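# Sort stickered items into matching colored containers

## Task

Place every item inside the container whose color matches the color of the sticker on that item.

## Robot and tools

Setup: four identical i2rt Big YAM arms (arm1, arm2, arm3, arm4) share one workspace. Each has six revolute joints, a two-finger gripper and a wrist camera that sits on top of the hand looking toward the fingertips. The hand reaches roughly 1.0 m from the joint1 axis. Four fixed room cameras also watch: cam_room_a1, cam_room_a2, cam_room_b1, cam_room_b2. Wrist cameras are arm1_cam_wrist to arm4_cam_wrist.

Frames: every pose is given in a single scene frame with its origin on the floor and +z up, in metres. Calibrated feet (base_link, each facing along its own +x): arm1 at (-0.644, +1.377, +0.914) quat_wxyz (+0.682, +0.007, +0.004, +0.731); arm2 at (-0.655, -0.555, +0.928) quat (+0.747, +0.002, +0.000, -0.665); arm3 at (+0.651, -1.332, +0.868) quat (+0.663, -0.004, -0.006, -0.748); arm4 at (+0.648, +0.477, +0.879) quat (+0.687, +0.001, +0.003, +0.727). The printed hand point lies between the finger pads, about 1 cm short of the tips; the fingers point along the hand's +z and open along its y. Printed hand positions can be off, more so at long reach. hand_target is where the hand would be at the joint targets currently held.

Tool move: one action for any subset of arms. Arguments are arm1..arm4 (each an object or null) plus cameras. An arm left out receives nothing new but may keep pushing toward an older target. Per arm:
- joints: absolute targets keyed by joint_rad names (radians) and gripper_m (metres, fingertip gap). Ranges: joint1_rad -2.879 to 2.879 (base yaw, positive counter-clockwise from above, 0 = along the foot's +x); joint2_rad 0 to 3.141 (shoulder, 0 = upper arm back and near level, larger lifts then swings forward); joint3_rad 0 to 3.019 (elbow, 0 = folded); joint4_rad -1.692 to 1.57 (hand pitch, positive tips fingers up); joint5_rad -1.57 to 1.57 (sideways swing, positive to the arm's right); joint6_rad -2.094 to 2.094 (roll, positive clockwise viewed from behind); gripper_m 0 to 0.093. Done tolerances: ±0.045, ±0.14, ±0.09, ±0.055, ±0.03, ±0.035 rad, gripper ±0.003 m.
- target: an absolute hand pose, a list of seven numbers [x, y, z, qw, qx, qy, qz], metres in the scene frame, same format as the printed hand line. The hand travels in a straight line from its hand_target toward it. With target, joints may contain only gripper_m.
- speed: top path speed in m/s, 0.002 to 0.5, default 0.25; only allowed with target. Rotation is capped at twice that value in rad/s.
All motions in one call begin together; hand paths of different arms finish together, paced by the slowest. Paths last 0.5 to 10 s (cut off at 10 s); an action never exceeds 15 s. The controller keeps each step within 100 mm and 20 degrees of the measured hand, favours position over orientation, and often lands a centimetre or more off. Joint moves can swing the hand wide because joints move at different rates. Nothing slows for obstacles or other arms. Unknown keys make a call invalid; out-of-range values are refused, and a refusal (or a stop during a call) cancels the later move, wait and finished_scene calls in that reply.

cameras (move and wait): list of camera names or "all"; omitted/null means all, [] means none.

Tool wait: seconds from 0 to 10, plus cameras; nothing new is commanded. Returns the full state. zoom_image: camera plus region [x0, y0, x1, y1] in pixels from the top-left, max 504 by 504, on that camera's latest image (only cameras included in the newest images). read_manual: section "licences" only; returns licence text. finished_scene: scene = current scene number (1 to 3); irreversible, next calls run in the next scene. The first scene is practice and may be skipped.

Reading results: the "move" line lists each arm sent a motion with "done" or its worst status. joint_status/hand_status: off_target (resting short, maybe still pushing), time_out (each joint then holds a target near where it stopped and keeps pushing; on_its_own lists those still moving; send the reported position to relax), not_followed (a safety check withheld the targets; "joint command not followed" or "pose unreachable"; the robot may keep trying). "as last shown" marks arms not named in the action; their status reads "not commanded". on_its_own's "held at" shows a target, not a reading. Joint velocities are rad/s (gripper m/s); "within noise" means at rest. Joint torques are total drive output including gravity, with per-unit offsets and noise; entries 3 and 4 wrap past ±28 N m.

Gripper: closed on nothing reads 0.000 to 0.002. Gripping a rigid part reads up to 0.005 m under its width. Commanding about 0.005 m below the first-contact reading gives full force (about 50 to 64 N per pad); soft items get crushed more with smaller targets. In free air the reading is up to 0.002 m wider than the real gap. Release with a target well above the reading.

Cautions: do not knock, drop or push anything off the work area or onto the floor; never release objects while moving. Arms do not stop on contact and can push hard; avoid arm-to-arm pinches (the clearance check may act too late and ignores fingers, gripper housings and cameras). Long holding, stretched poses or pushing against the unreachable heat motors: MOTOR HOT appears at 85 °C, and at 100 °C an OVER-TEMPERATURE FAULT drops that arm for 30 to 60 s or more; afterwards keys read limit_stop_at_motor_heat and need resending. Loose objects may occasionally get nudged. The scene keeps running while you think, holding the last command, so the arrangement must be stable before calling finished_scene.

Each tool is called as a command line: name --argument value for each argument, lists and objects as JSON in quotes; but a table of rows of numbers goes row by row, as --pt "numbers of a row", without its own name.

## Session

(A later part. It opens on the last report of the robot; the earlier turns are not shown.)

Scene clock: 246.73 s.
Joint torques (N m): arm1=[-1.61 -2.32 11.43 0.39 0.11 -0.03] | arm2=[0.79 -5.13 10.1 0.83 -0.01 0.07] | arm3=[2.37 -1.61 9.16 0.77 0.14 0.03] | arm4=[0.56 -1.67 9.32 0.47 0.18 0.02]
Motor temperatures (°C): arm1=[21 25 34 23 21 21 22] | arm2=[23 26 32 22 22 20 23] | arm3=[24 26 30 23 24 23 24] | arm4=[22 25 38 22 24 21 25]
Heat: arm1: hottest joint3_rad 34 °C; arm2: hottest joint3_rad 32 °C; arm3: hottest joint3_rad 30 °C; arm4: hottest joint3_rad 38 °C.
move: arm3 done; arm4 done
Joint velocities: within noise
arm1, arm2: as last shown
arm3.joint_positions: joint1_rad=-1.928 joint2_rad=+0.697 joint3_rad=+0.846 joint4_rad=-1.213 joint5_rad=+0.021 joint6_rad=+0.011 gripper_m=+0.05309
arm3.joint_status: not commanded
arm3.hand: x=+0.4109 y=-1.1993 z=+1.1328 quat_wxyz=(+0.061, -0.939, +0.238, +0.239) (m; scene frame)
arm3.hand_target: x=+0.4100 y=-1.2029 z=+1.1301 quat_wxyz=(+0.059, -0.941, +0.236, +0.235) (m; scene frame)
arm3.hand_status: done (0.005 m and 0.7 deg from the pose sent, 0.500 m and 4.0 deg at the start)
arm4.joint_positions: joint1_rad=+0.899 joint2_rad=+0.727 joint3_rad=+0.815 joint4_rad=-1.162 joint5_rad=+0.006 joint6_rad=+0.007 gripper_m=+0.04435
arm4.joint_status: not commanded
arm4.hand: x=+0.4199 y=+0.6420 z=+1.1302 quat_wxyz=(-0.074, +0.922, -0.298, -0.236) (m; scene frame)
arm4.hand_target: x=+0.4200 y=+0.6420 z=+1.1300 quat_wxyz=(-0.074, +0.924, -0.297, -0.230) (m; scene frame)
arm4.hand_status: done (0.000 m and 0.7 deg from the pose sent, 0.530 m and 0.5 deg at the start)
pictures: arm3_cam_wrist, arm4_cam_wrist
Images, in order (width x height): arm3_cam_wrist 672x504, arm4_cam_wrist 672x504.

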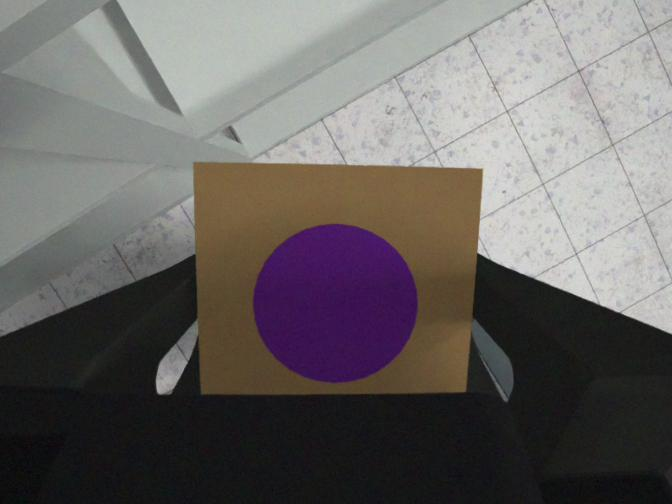

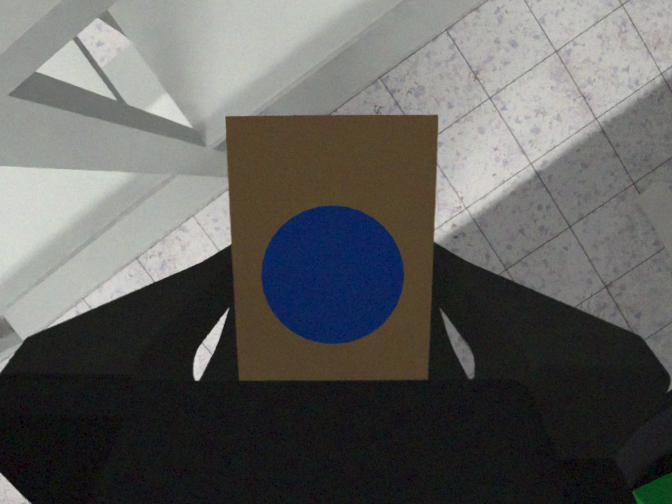

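move --arm3 '{"joints": {"joint1_rad": 1.81, "joint2_rad": 0.6, "joint3_rad": 1.4, "joint4_rad": -1.6, "joint5_rad": 0, "joint6_rad": 0}}' --arm4 '{"joints": {"joint1_rad": -1.9, "joint2_rad": 0.6, "joint3_rad": 1.4, "joint4_rad": -1.6, "joint5_rad": 0, "joint6_rad": 0}}' --cameras '["arm3_cam_wrist", "arm4_cam_wrist"]'

move --arm3 '{"joints": {"joint2_rad": 1.4, "joint3_rad": 1.13, "joint4_rad": -0.9}}' --arm4 '{"joints": {"joint2_rad": 1.35, "joint3_rad": 1.13, "joint4_rad": -0.9}}' --cameras '["arm3_cam_wrist", "arm4_cam_wrist", "cam_room_a1", "cam_room_a2"]'

Scene clock: 259.80 s.
Joint torques (N m): arm1=[-1.67 -2.61 11.38 0.49 0.08 0.06] | arm2=[0.79 -5.25 10.09 0.84 -0.01 0.08] | arm3=[2.14 2.43 10.81 1.2 0.06 -0.11] | arm4=[0.15 2.2 9.7 0.76 0.05 -0.02]
Motor temperatures (°C): arm1=[21 25 34 23 21 21 22] | arm2=[23 26 32 22 22 20 23] | arm3=[24 25 30 23 24 23 24] | arm4=[22 25 38 22 24 21 25]
Heat: arm1: hottest joint3_rad 34 °C; arm2: hottest joint3_rad 32 °C; arm3: hottest joint3_rad 30 °C; arm4: hottest joint3_rad 38 °C.
move: arm3 done; arm4 done
Joint velocities: within noise
arm1, arm2: as last shown
arm3.joint_positions: joint1_rad=+1.799 joint2_rad=+0.596 joint3_rad=+1.360 joint4_rad=-1.596 joint5_rad=-0.001 joint6_rad=+0.006 gripper_m=+0.05309
arm3.joint_status: all done
arm3.hand: x=+0.8374 y=-1.3053 z=+1.3493 quat_wxyz=(-0.361, +0.050, -0.931, -0.014) (m; scene frame)
arm3.hand_target: x=+0.8342 y=-1.3034 z=+1.3653 quat_wxyz=(-0.375, +0.058, -0.925, -0.016) (m; scene frame)
arm3.hand_status: not commanded
arm4.joint_positions: joint1_rad=-1.896 joint2_rad=+0.600 joint3_rad=+1.363 joint4_rad=-1.590 joint5_rad=+0.001 joint6_rad=+0.007 gripper_m=+0.04438
arm4.joint_status: all done
arm4.hand: x=+0.8333 y=+0.4278 z=+1.3618 quat_wxyz=(-0.358, -0.128, -0.923, +0.050) (m; scene frame)
arm4.hand_target: x=+0.8283 y=+0.4287 z=+1.3765 quat_wxyz=(-0.370, -0.125, -0.919, +0.053) (m; scene frame)
arm4.hand_status: not commanded
pictures: arm3_cam_wrist, arm4_cam_wrist
Images, in order (width x height): arm3_cam_wrist 672x504, arm4_cam_wrist 672x504.

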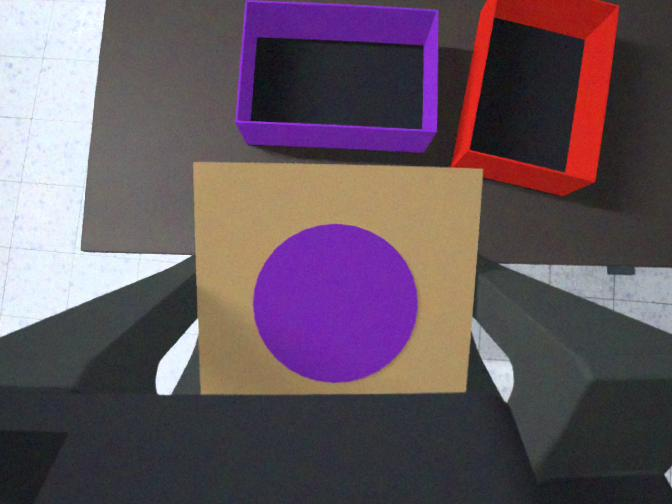

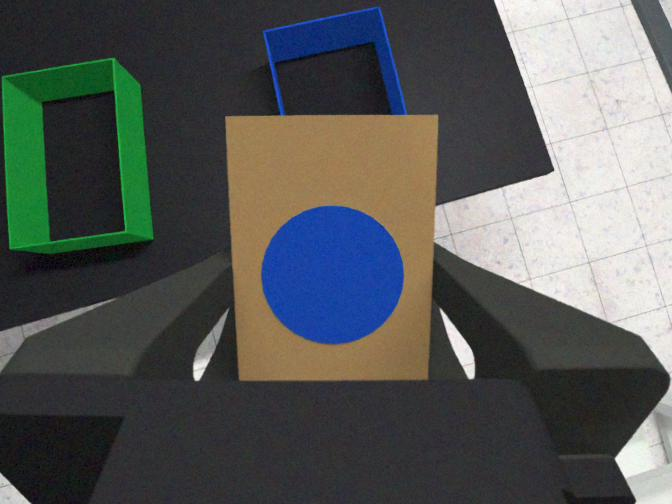

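Scene clock: 261.23 s.
Joint torques (N m): arm1=[-1.9 -2.49 11.41 0.49 0.06 0] | arm2=[0.79 -5.25 10.1 0.85 0 0.08] | arm3=[1.85 -13.33 9.33 1.36 0.06 -0.12] | arm4=[0.5 -11.63 9.84 1.28 0.05 -0.04]
Motor temperatures (°C): arm1=[21 25 34 23 21 21 22] | arm2=[23 26 32 22 22 20 23] | arm3=[24 25 30 23 24 23 24] | arm4=[22 25 38 22 24 21 26]
Heat: arm1: hottest joint3_rad 34 °C; arm2: hottest joint3_rad 32 °C; arm3: hottest joint3_rad 30 °C; arm4: hottest joint3_rad 38 °C.
move: arm3 done; arm4 done
Joint velocities: within noise
arm1.joint_positions: joint1_rad=-2.258 joint2_rad=+0.981 joint3_rad=+0.916 joint4_rad=-1.225 joint5_rad=+0.001 joint6_rad=-0.007 gripper_m=+0.08796
arm1.joint_status: not commanded
arm1.hand: x=-0.3824 y=+1.1924 z=+1.1313 quat_wxyz=(-0.125, -0.298, -0.945, +0.044) (m; scene frame)
arm1.hand_target: x=-0.3830 y=+1.1920 z=+1.1299 quat_wxyz=(-0.118, -0.298, -0.946, +0.043) (m; scene frame)
arm1.hand_status: not commanded
arm2.joint_positions: joint1_rad=+0.895 joint2_rad=+0.972 joint3_rad=+0.879 joint4_rad=-1.165 joint5_rad=-0.002 joint6_rad=-0.015 gripper_m=+0.08792
arm2.joint_status: not commanded
arm2.hand: x=-0.3838 y=-0.7258 z=+1.1405 quat_wxyz=(-0.150, -0.265, -0.951, +0.041) (m; scene frame)
arm2.hand_target: x=-0.3880 y=-0.7229 z=+1.1302 quat_wxyz=(-0.132, -0.266, -0.954, +0.036) (m; scene frame)
arm2.hand_status: not commanded
arm3.joint_positions: joint1_rad=+1.799 joint2_rad=+1.403 joint3_rad=+1.124 joint4_rad=-0.914 joint5_rad=-0.001 joint6_rad=+0.006 gripper_m=+0.05309
arm3.joint_status: all done
arm3.hand: x=+1.1313 y=-1.2779 z=+1.0488 quat_wxyz=(-0.188, +0.051, -0.981, -0.004) (m; scene frame)
arm3.hand_target: x=+1.1358 y=-1.2719 z=+1.0541 quat_wxyz=(-0.199, +0.059, -0.978, -0.005) (m; scene frame)
arm3.hand_status: not commanded
arm4.joint_positions: joint1_rad=-1.896 joint2_rad=+1.345 joint3_rad=+1.113 joint4_rad=-0.917 joint5_rad=+0.001 joint6_rad=+0.007 gripper_m=+0.04437
arm4.joint_status: all done
arm4.hand: x=+1.1070 y=+0.3509 z=+1.0799 quat_wxyz=(-0.205, -0.134, -0.969, +0.030) (m; scene frame)
arm4.hand_target: x=+1.1159 y=+0.3470 z=+1.0876 quat_wxyz=(-0.219, -0.132, -0.966, +0.033) (m; scene frame)
arm4.hand_status: not commanded
pictures: arm3_cam_wrist, arm4_cam_wrist, cam_room_a1, cam_room_a2
Images, in order (width x height): arm3_cam_wrist 672x504, arm4_cam_wrist 672x504, cam_room_a1 672x504, cam_room_a2 672x504.

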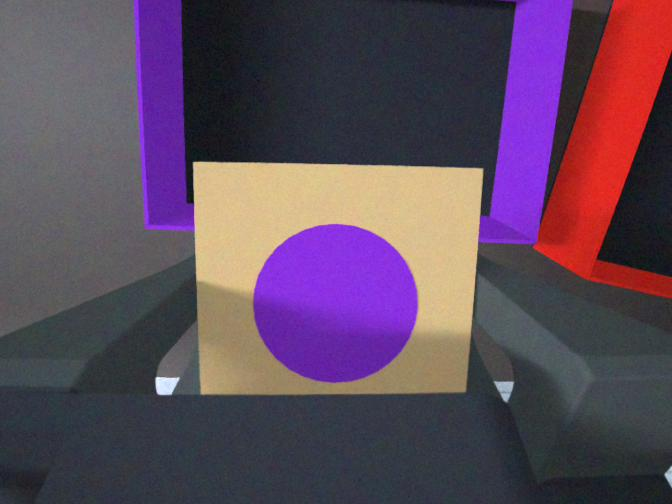

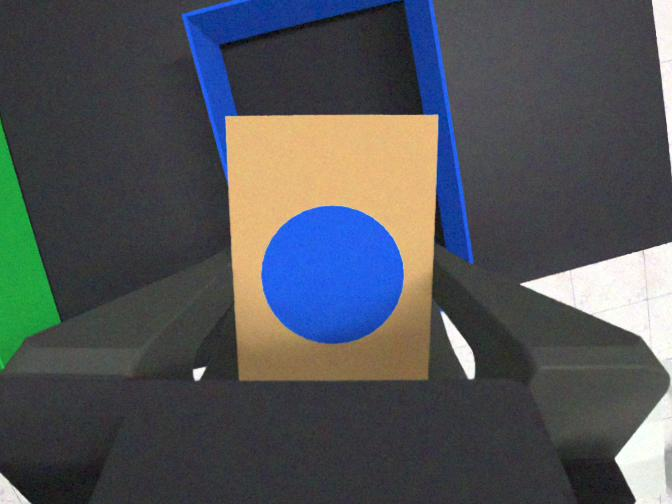

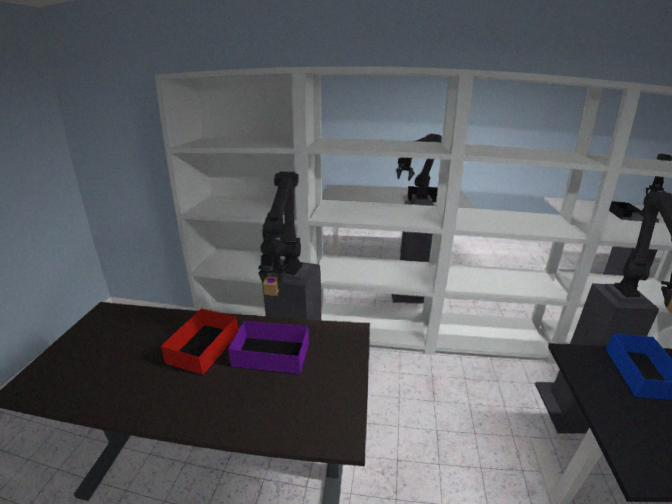

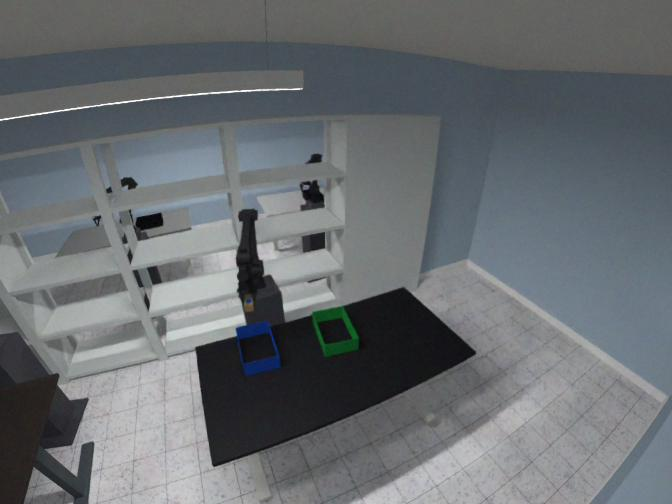

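move --arm3 '{"target": [1.178, -1.274, 0.87, -0.2415, 0.0534, -0.9688, -0.0133], "speed": 0.25}' --arm4 '{"target": [1.123, 0.341, 0.87, -0.2418, -0.0339, -0.9697, 0.0084], "speed": 0.25}' --cameras '["arm3_cam_wrist", "arm4_cam_wrist"]'

Scene clock: 287.60 s.
Joint torques (N m): arm1=[-1.55 -2.78 11.34 0.69 0.08 -0.01] | arm2=[0.85 -5.25 10.1 0.81 -0.02 0.08] | arm3=[1.08 -16.26 6.67 1.58 -0.07 -0.1] | arm4=[0.03 -14.51 6.49 1.42 -0.11 -0.1]
Motor temperatures (°C): arm1=[20 24 34 23 21 21 22] | arm2=[23 25 32 22 22 20 23] | arm3=[24 25 30 23 24 23 24] | arm4=[22 25 38 22 24 21 26]
Heat: arm1: hottest joint3_rad 34 °C; arm2: hottest joint3_rad 32 °C; arm3: hottest joint3_rad 30 °C; arm4: hottest joint3_rad 38 °C.
move: arm3 done; arm4 done
Joint velocities: within noise
arm1, arm2: as last shown
arm3.joint_positions: joint1_rad=+1.799 joint2_rad=+1.736 joint3_rad=+0.928 joint4_rad=-0.298 joint5_rad=-0.012 joint6_rad=+0.006 gripper_m=+0.05309
arm3.joint_status: not commanded
arm3.hand: x=+1.1729 y=-1.2740 z=+0.8642 quat_wxyz=(-0.230, +0.052, -0.972, -0.012) (m; scene frame)
arm3.hand_target: x=+1.1779 y=-1.2741 z=+0.8700 quat_wxyz=(-0.241, +0.053, -0.969, -0.013) (m; scene frame)
arm3.hand_status: done (0.008 m and 1.4 deg from the pose sent, 0.185 m and 6.4 deg at the start)
arm4.joint_positions: joint1_rad=-1.941 joint2_rad=+1.682 joint3_rad=+0.815 joint4_rad=-0.249 joint5_rad=-0.117 joint6_rad=-0.205 gripper_m=+0.04437
arm4.joint_status: not commanded
arm4.hand: x=+1.1162 y=+0.3460 z=+0.8655 quat_wxyz=(-0.230, -0.039, -0.972, +0.005) (m; scene frame)
arm4.hand_target: x=+1.1229 y=+0.3411 z=+0.8701 quat_wxyz=(-0.242, -0.034, -0.970, +0.009) (m; scene frame)
arm4.hand_status: done (0.010 m and 1.6 deg from the pose sent, 0.211 m and 12.5 deg at the start)
pictures: arm3_cam_wrist, arm4_cam_wrist
Images, in order (width x height): arm3_cam_wrist 672x504, arm4_cam_wrist 672x504.

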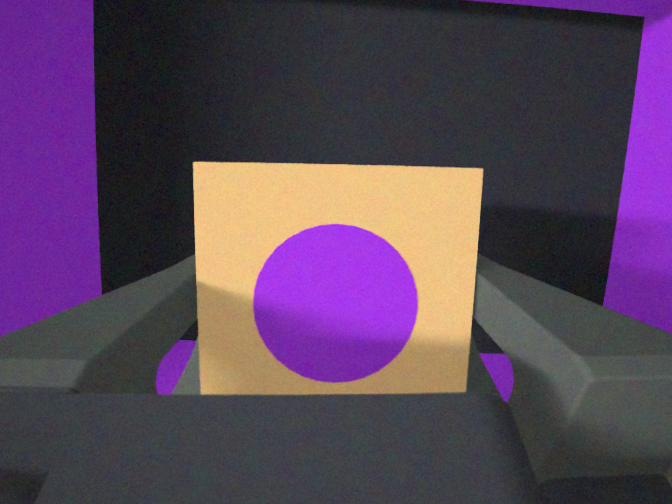

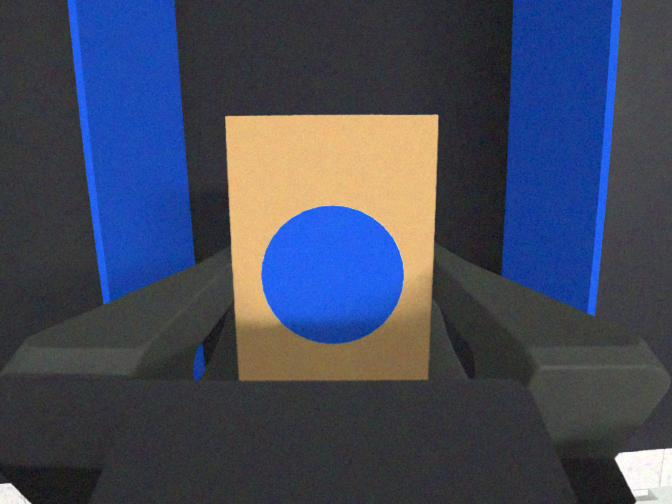

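move --arm3 '{"target": [1.195, -1.271, 0.765, -0.2415, 0.0534, -0.9688, -0.0133], "speed": 0.2}' --arm4 '{"target": [1.138, 0.337, 0.765, -0.2418, -0.0339, -0.9697, 0.0084], "speed": 0.2}' --cameras '["arm3_cam_wrist", "arm4_cam_wrist"]'

move --arm3 '{"target": [1.195, -1.271, 0.74, -0.2415, 0.0534, -0.9688, -0.0133], "speed": 0.08}' --arm4 '{"target": [1.138, 0.337, 0.74, -0.2418, -0.0339, -0.9697, 0.0084], "speed": 0.08}' --cameras '["arm3_cam_wrist", "arm4_cam_wrist"]'

Scene clock: 295.93 s.
Joint torques (N m): arm1=[-2.32 -2.43 11.49 0.46 0.05 0.05] | arm2=[0.97 -5.25 10.09 0.85 0 0.08] | arm3=[1.32 -18.14 6.58 1.43 0.04 -0.04] | arm4=[0.73 -16.03 5.74 1.21 -0.08 -0.08]
Motor temperatures (°C): arm1=[20 24 34 23 21 21 22] | arm2=[23 25 32 22 22 20 23] | arm3=[24 25 29 23 24 23 24] | arm4=[22 25 37 22 24 21 26]
Heat: arm1: hottest joint3_rad 34 °C; arm2: hottest joint3_rad 32 °C; arm3: hottest joint3_rad 29 °C; arm4: hottest joint3_rad 37 °C.
move: arm3 off_target; arm4 off_target
Joint velocities: within noise
arm1, arm2: as last shown
arm3.joint_positions: joint1_rad=+1.799 joint2_rad=+2.008 joint3_rad=+0.929 joint4_rad=-0.046 joint5_rad=-0.012 joint6_rad=+0.007 gripper_m=+0.05309
arm3.joint_status: not commanded
arm3.hand: x=+1.1782 y=-1.2750 z=+0.7537 quat_wxyz=(-0.221, +0.052, -0.974, -0.012) (m; scene frame)
arm3.hand_target: x=+1.1946 y=-1.2711 z=+0.7654 quat_wxyz=(-0.241, +0.053, -0.969, -0.013) (m; scene frame)
arm3.hand_status: off_target (0.021 m and 2.5 deg from the pose sent, 0.102 m and 1.4 deg at the start)
arm4.joint_positions: joint1_rad=-1.941 joint2_rad=+1.979 joint3_rad=+0.818 joint4_rad=+0.025 joint5_rad=-0.117 joint6_rad=-0.206 gripper_m=+0.04437
arm4.joint_status: not commanded
arm4.hand: x=+1.1192 y=+0.3445 z=+0.7561 quat_wxyz=(-0.220, -0.039, -0.975, +0.002) (m; scene frame)
arm4.hand_target: x=+1.1374 y=+0.3372 z=+0.7656 quat_wxyz=(-0.242, -0.034, -0.970, +0.009) (m; scene frame)
arm4.hand_status: off_target (0.022 m and 2.7 deg from the pose sent, 0.103 m and 1.6 deg at the start)
pictures: arm3_cam_wrist, arm4_cam_wrist
Images, in order (width x height): arm3_cam_wrist 672x504, arm4_cam_wrist 672x504.

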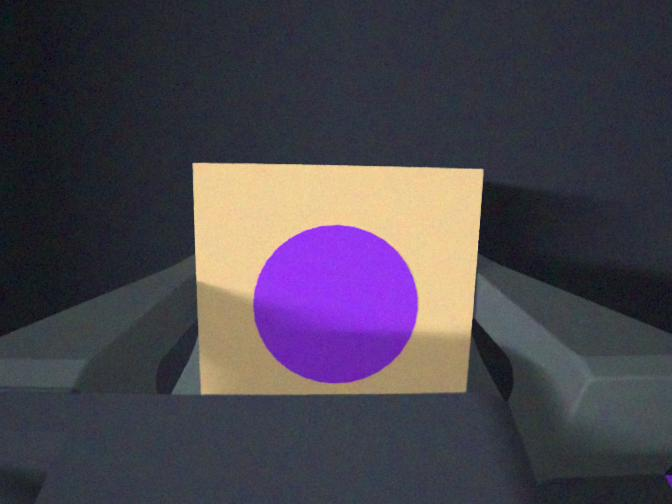

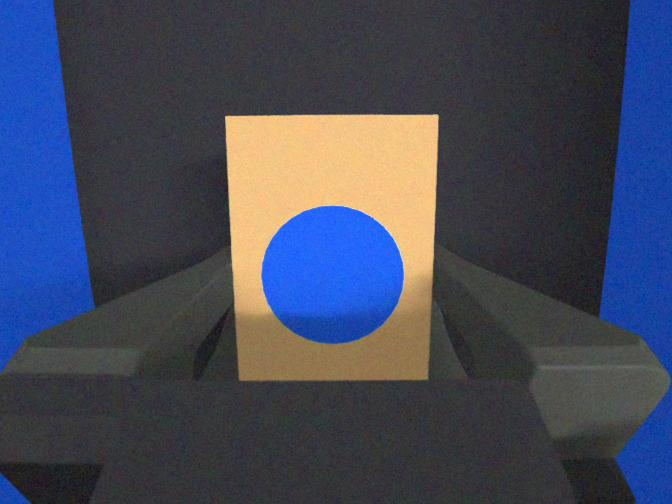

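Scene clock: 296.97 s.
Joint torques (N m): arm1=[-1.73 -2.32 11.3 0.55 0.05 0.06] | arm2=[0.79 -5.25 10.07 0.85 0 0.08] | arm3=[1.32 -14.33 6.69 1.42 0.06 -0.05] | arm4=[0.62 -14.62 5.5 1.24 -0.11 -0.05]
Motor temperatures (°C): arm1=[20 24 34 23 21 21 22] | arm2=[23 25 32 22 22 20 23] | arm3=[24 25 29 23 24 23 24] | arm4=[22 25 37 22 24 21 26]
Heat: arm1: hottest joint3_rad 34 °C; arm2: hottest joint3_rad 32 °C; arm3: hottest joint3_rad 29 °C; arm4: hottest joint3_rad 37 °C.
move: arm3 off_target; arm4 off_target
Joint velocities: within noise
arm1, arm2: as last shown
arm3.joint_positions: joint1_rad=+1.799 joint2_rad=+2.028 joint3_rad=+0.932 joint4_rad=+0.016 joint5_rad=-0.012 joint6_rad=+0.007 gripper_m=+0.05309
arm3.joint_status: not commanded
arm3.hand: x=+1.1881 y=-1.2740 z=+0.7508 quat_wxyz=(-0.242, +0.052, -0.969, -0.013) (m; scene frame)
arm3.hand_target: x=+1.1943 y=-1.2712 z=+0.7401 quat_wxyz=(-0.241, +0.053, -0.969, -0.013) (m; scene frame)
arm3.hand_status: off_target (0.013 m and 0.2 deg from the pose sent, 0.022 m and 2.5 deg at the start)
arm4.joint_positions: joint1_rad=-1.941 joint2_rad=+2.034 joint3_rad=+0.827 joint4_rad=+0.086 joint5_rad=-0.117 joint6_rad=-0.206 gripper_m=+0.04437
arm4.joint_status: not commanded
arm4.hand: x=+1.1231 y=+0.3431 z=+0.7388 quat_wxyz=(-0.228, -0.039, -0.973, +0.004) (m; scene frame)
arm4.hand_target: x=+1.1375 y=+0.3372 z=+0.7404 quat_wxyz=(-0.242, -0.034, -0.970, +0.009) (m; scene frame)
arm4.hand_status: off_target (0.016 m and 1.8 deg from the pose sent, 0.026 m and 2.7 deg at the start)
pictures: arm3_cam_wrist, arm4_cam_wrist
Images, in order (width x height): arm3_cam_wrist 672x504, arm4_cam_wrist 672x504.

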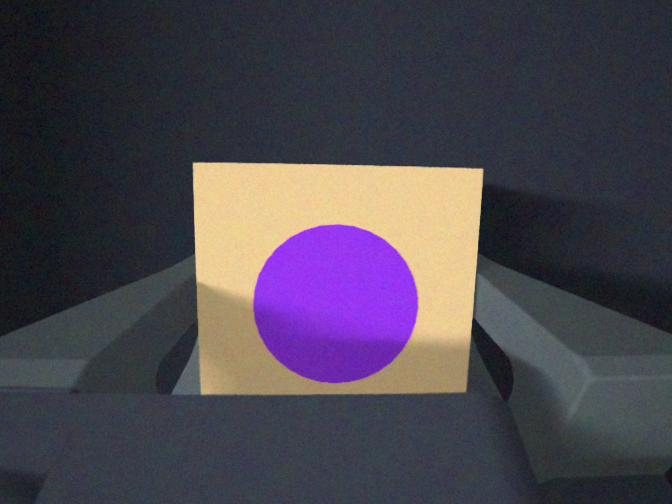

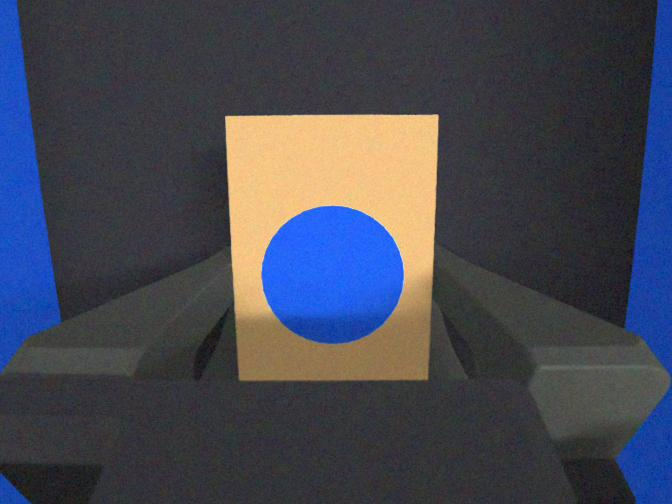

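move --arm3 '{"target": [1.19, -1.273, 0.746, -0.2415, 0.0534, -0.9688, -0.0133], "speed": 0.08}' --arm4 '{"target": [1.135, 0.338, 0.728, -0.2418, -0.0339, -0.9697, 0.0084], "speed": 0.08}' --cameras '["arm3_cam_wrist", "arm4_cam_wrist"]'

Scene clock: 301.63 s.
Joint torques (N m): arm1=[-1.79 -2.14 11.69 0.46 0.07 0] | arm2=[0.79 -5.25 10.07 0.83 -0.02 0.07] | arm3=[1.03 -16.09 5.33 1.2 -0.01 -0.08] | arm4=[0.5 -13.27 5.05 1.29 -0.05 -0.08]
Motor temperatures (°C): arm1=[20 24 34 23 21 21 22] | arm2=[23 25 31 22 22 20 23] | arm3=[24 25 29 23 24 23 24] | arm4=[22 25 36 22 24 21 26]
Heat: arm1: hottest joint3_rad 34 °C; arm2: hottest joint3_rad 31 °C; arm3: hottest joint3_rad 29 °C; arm4: hottest joint3_rad 36 °C.
move: arm3 done; arm4 off_target
Joint velocities: within noise
arm1, arm2: as last shown
arm3.joint_positions: joint1_rad=+1.799 joint2_rad=+2.028 joint3_rad=+0.932 joint4_rad=+0.016 joint5_rad=-0.012 joint6_rad=+0.007 gripper_m=+0.05309
arm3.joint_status: not commanded
arm3.hand: x=+1.1881 y=-1.2740 z=+0.7508 quat_wxyz=(-0.242, +0.052, -0.969, -0.013) (m; scene frame)
arm3.hand_target: x=+1.1898 y=-1.2732 z=+0.7459 quat_wxyz=(-0.241, +0.053, -0.969, -0.013) (m; scene frame)
arm3.hand_status: done (0.005 m and 0.2 deg from the pose sent, 0.005 m and 0.2 deg at the start)
arm4.joint_positions: joint1_rad=-1.941 joint2_rad=+2.046 joint3_rad=+0.828 joint4_rad=+0.124 joint5_rad=-0.117 joint6_rad=-0.206 gripper_m=+0.04437
arm4.joint_status: not commanded
arm4.hand: x=+1.1285 y=+0.3414 z=+0.7376 quat_wxyz=(-0.240, -0.038, -0.970, +0.008) (m; scene frame)
arm4.hand_target: x=+1.1346 y=+0.3382 z=+0.7283 quat_wxyz=(-0.242, -0.034, -0.970, +0.008) (m; scene frame)
arm4.hand_status: off_target (0.012 m and 0.5 deg from the pose sent, 0.017 m and 1.8 deg at the start)
pictures: arm3_cam_wrist, arm4_cam_wrist
Images, in order (width x height): arm3_cam_wrist 672x504, arm4_cam_wrist 672x504.

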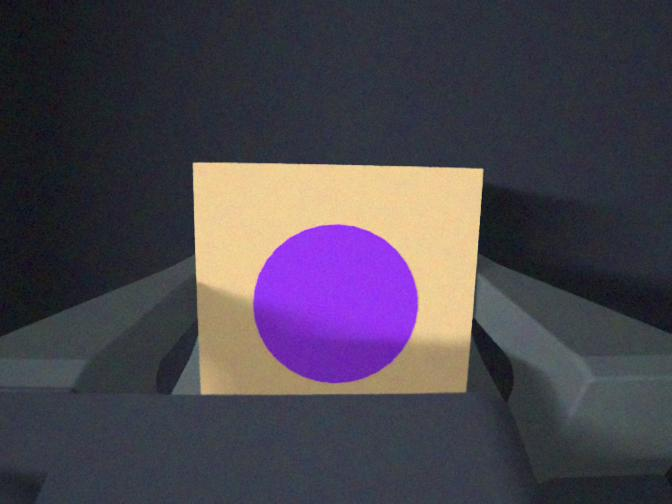

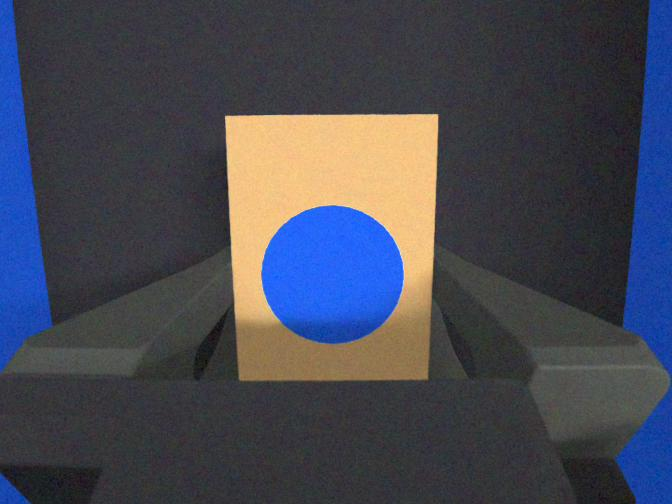

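Contact on both. Ease and open.

move --arm3 '{"joints": {"gripper_m": 0.078}}' --arm4 '{"target": [1.13, 0.341, 0.735, -0.2418, -0.0339, -0.9697, 0.0084], "speed": 0.08, "joints": {"gripper_m": 0.072}}' --cameras '["arm3_cam_wrist", "arm4_cam_wrist"]'

move --arm3 '{"target": [1.189, -1.273, 0.97, -0.2415, 0.0534, -0.9688, -0.0133], "speed": 0.25}' --arm4 '{"target": [1.13, 0.341, 0.97, -0.2418, -0.0339, -0.9697, 0.0084], "speed": 0.25}' --cameras '["arm3_cam_wrist", "arm4_cam_wrist"]'

Scene clock: 308.13 s.
Joint torques (N m): arm1=[-2.08 -2.73 11.44 0.43 0.06 -0.02] | arm2=[0.79 -5.19 10.07 0.87 -0.02 0.08] | arm3=[1.2 -16.38 5.3 1.21 0 -0.08] | arm4=[0.91 -16.09 3.75 1.13 0.03 -0.04]
Motor temperatures (°C): arm1=[20 24 34 23 21 21 22] | arm2=[23 25 31 22 22 20 23] | arm3=[24 25 29 23 24 23 24] | arm4=[22 25 35 22 24 21 26]
Heat: arm1: hottest joint3_rad 34 °C; arm2: hottest joint3_rad 31 °C; arm3: hottest joint3_rad 29 °C; arm4: hottest joint3_rad 35 °C.
move: arm3 done; arm4 done
Joint velocities: within noise
arm1, arm2: as last shown
arm3.joint_positions: joint1_rad=+1.799 joint2_rad=+2.030 joint3_rad=+0.932 joint4_rad=+0.016 joint5_rad=-0.012 joint6_rad=+0.007 gripper_m=+0.07795
arm3.joint_status: all done
arm3.hand: x=+1.1878 y=-1.2739 z=+0.7502 quat_wxyz=(-0.241, +0.052, -0.969, -0.013) (m; scene frame)
arm3.hand_target: x=+1.1898 y=-1.2731 z=+0.7459 quat_wxyz=(-0.241, +0.053, -0.969, -0.013) (m; scene frame)
arm3.hand_status: not commanded
arm4.joint_positions: joint1_rad=-1.941 joint2_rad=+2.048 joint3_rad=+0.828 joint4_rad=+0.125 joint5_rad=-0.118 joint6_rad=-0.206 gripper_m=+0.07191
arm4.joint_status: all done
arm4.hand: x=+1.1284 y=+0.3417 z=+0.7366 quat_wxyz=(-0.240, -0.038, -0.970, +0.007) (m; scene frame)
arm4.hand_target: x=+1.1300 y=+0.3411 z=+0.7349 quat_wxyz=(-0.242, -0.034, -0.970, +0.008) (m; scene frame)
arm4.hand_status: done (0.002 m and 0.5 deg from the pose sent, 0.003 m and 0.5 deg at the start)
pictures: arm3_cam_wrist, arm4_cam_wrist
Images, in order (width x height): arm3_cam_wrist 672x504, arm4_cam_wrist 672x504.

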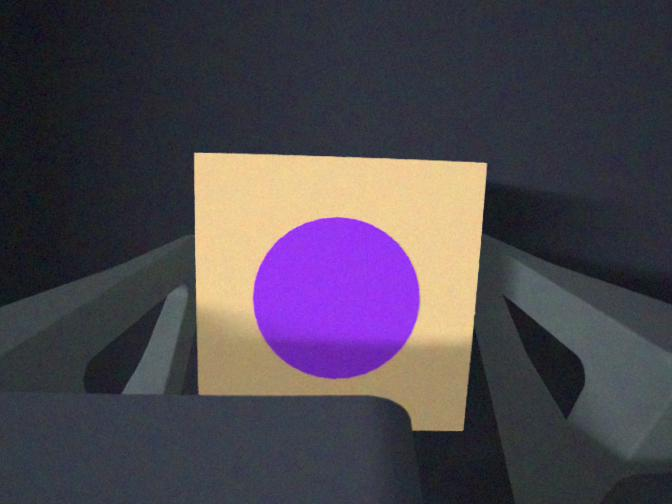

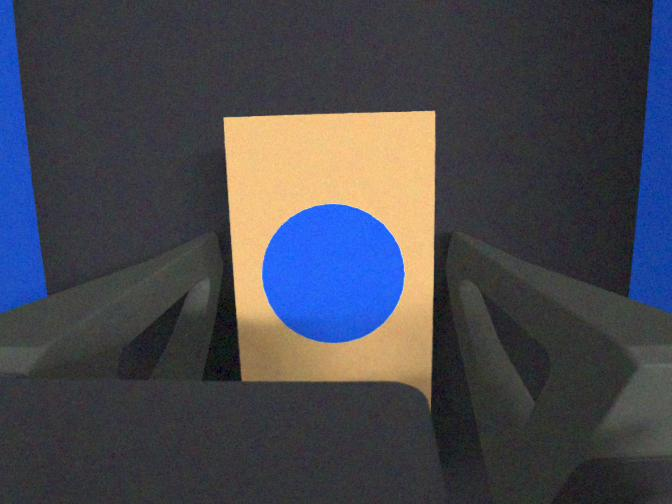

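Scene clock: 309.77 s.
Joint torques (N m): arm1=[-1.85 -1.9 11.37 0.57 0.08 0.02] | arm2=[0.79 -5.07 10.09 0.81 0 0.07] | arm3=[0.73 -14.39 11.07 0.61 -0.08 -0.12] | arm4=[0.26 -12.69 9.69 0.35 -0.03 -0.03]
Motor temperatures (°C): arm1=[20 24 34 23 21 21 22] | arm2=[23 25 31 22 22 20 23] | arm3=[24 25 29 23 24 23 24] | arm4=[22 25 35 22 24 21 26]
Heat: arm1: hottest joint3_rad 34 °C; arm2: hottest joint3_rad 31 °C; arm3: hottest joint3_rad 29 °C; arm4: hottest joint3_rad 35 °C.
move: arm3 off_target; arm4 off_target
Joint velocities: within noise
arm1, arm2: as last shown
arm3.joint_positions: joint1_rad=+1.799 joint2_rad=+1.574 joint3_rad=+1.026 joint4_rad=-0.558 joint5_rad=-0.013 joint6_rad=+0.007 gripper_m=+0.07795
arm3.joint_status: not commanded
arm3.hand: x=+1.1749 y=-1.2723 z=+0.9575 quat_wxyz=(-0.230, +0.052, -0.972, -0.013) (m; scene frame)
arm3.hand_target: x=+1.1884 y=-1.2732 z=+0.9701 quat_wxyz=(-0.242, +0.053, -0.969, -0.013) (m; scene frame)
arm3.hand_status: off_target (0.019 m and 1.4 deg from the pose sent, 0.220 m and 0.2 deg at the start)
arm4.joint_positions: joint1_rad=-1.941 joint2_rad=+1.498 joint3_rad=+0.909 joint4_rad=-0.519 joint5_rad=-0.118 joint6_rad=-0.206 gripper_m=+0.07191
arm4.joint_status: not commanded
arm4.hand: x=+1.1193 y=+0.3457 z=+0.9593 quat_wxyz=(-0.234, -0.038, -0.972, +0.005) (m; scene frame)
arm4.hand_target: x=+1.1296 y=+0.3412 z=+0.9699 quat_wxyz=(-0.242, -0.034, -0.970, +0.008) (m; scene frame)
arm4.hand_status: off_target (0.016 m and 1.2 deg from the pose sent, 0.233 m and 0.5 deg at the start)
pictures: arm3_cam_wrist, arm4_cam_wrist
Images, in order (width x height): arm3_cam_wrist 672x504, arm4_cam_wrist 672x504.

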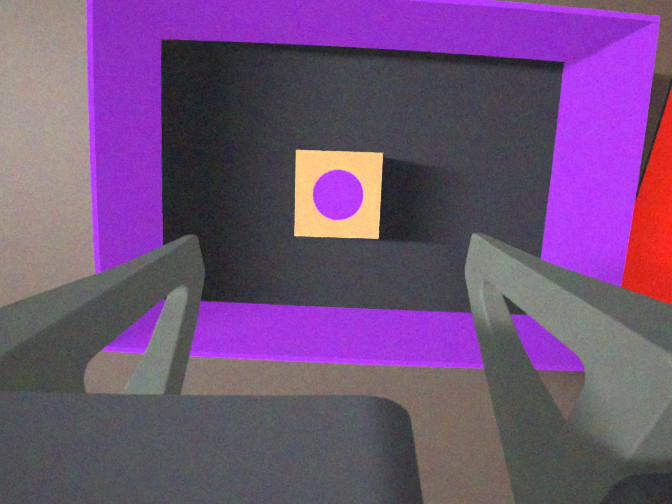

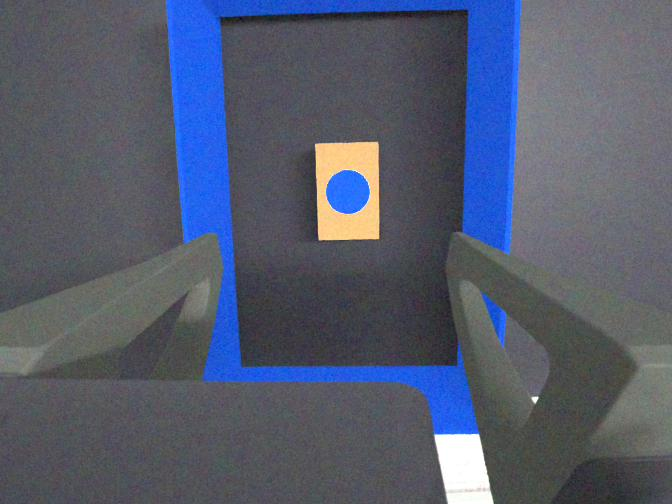

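finished_scene --scene 2

The scene is finished: the task was done.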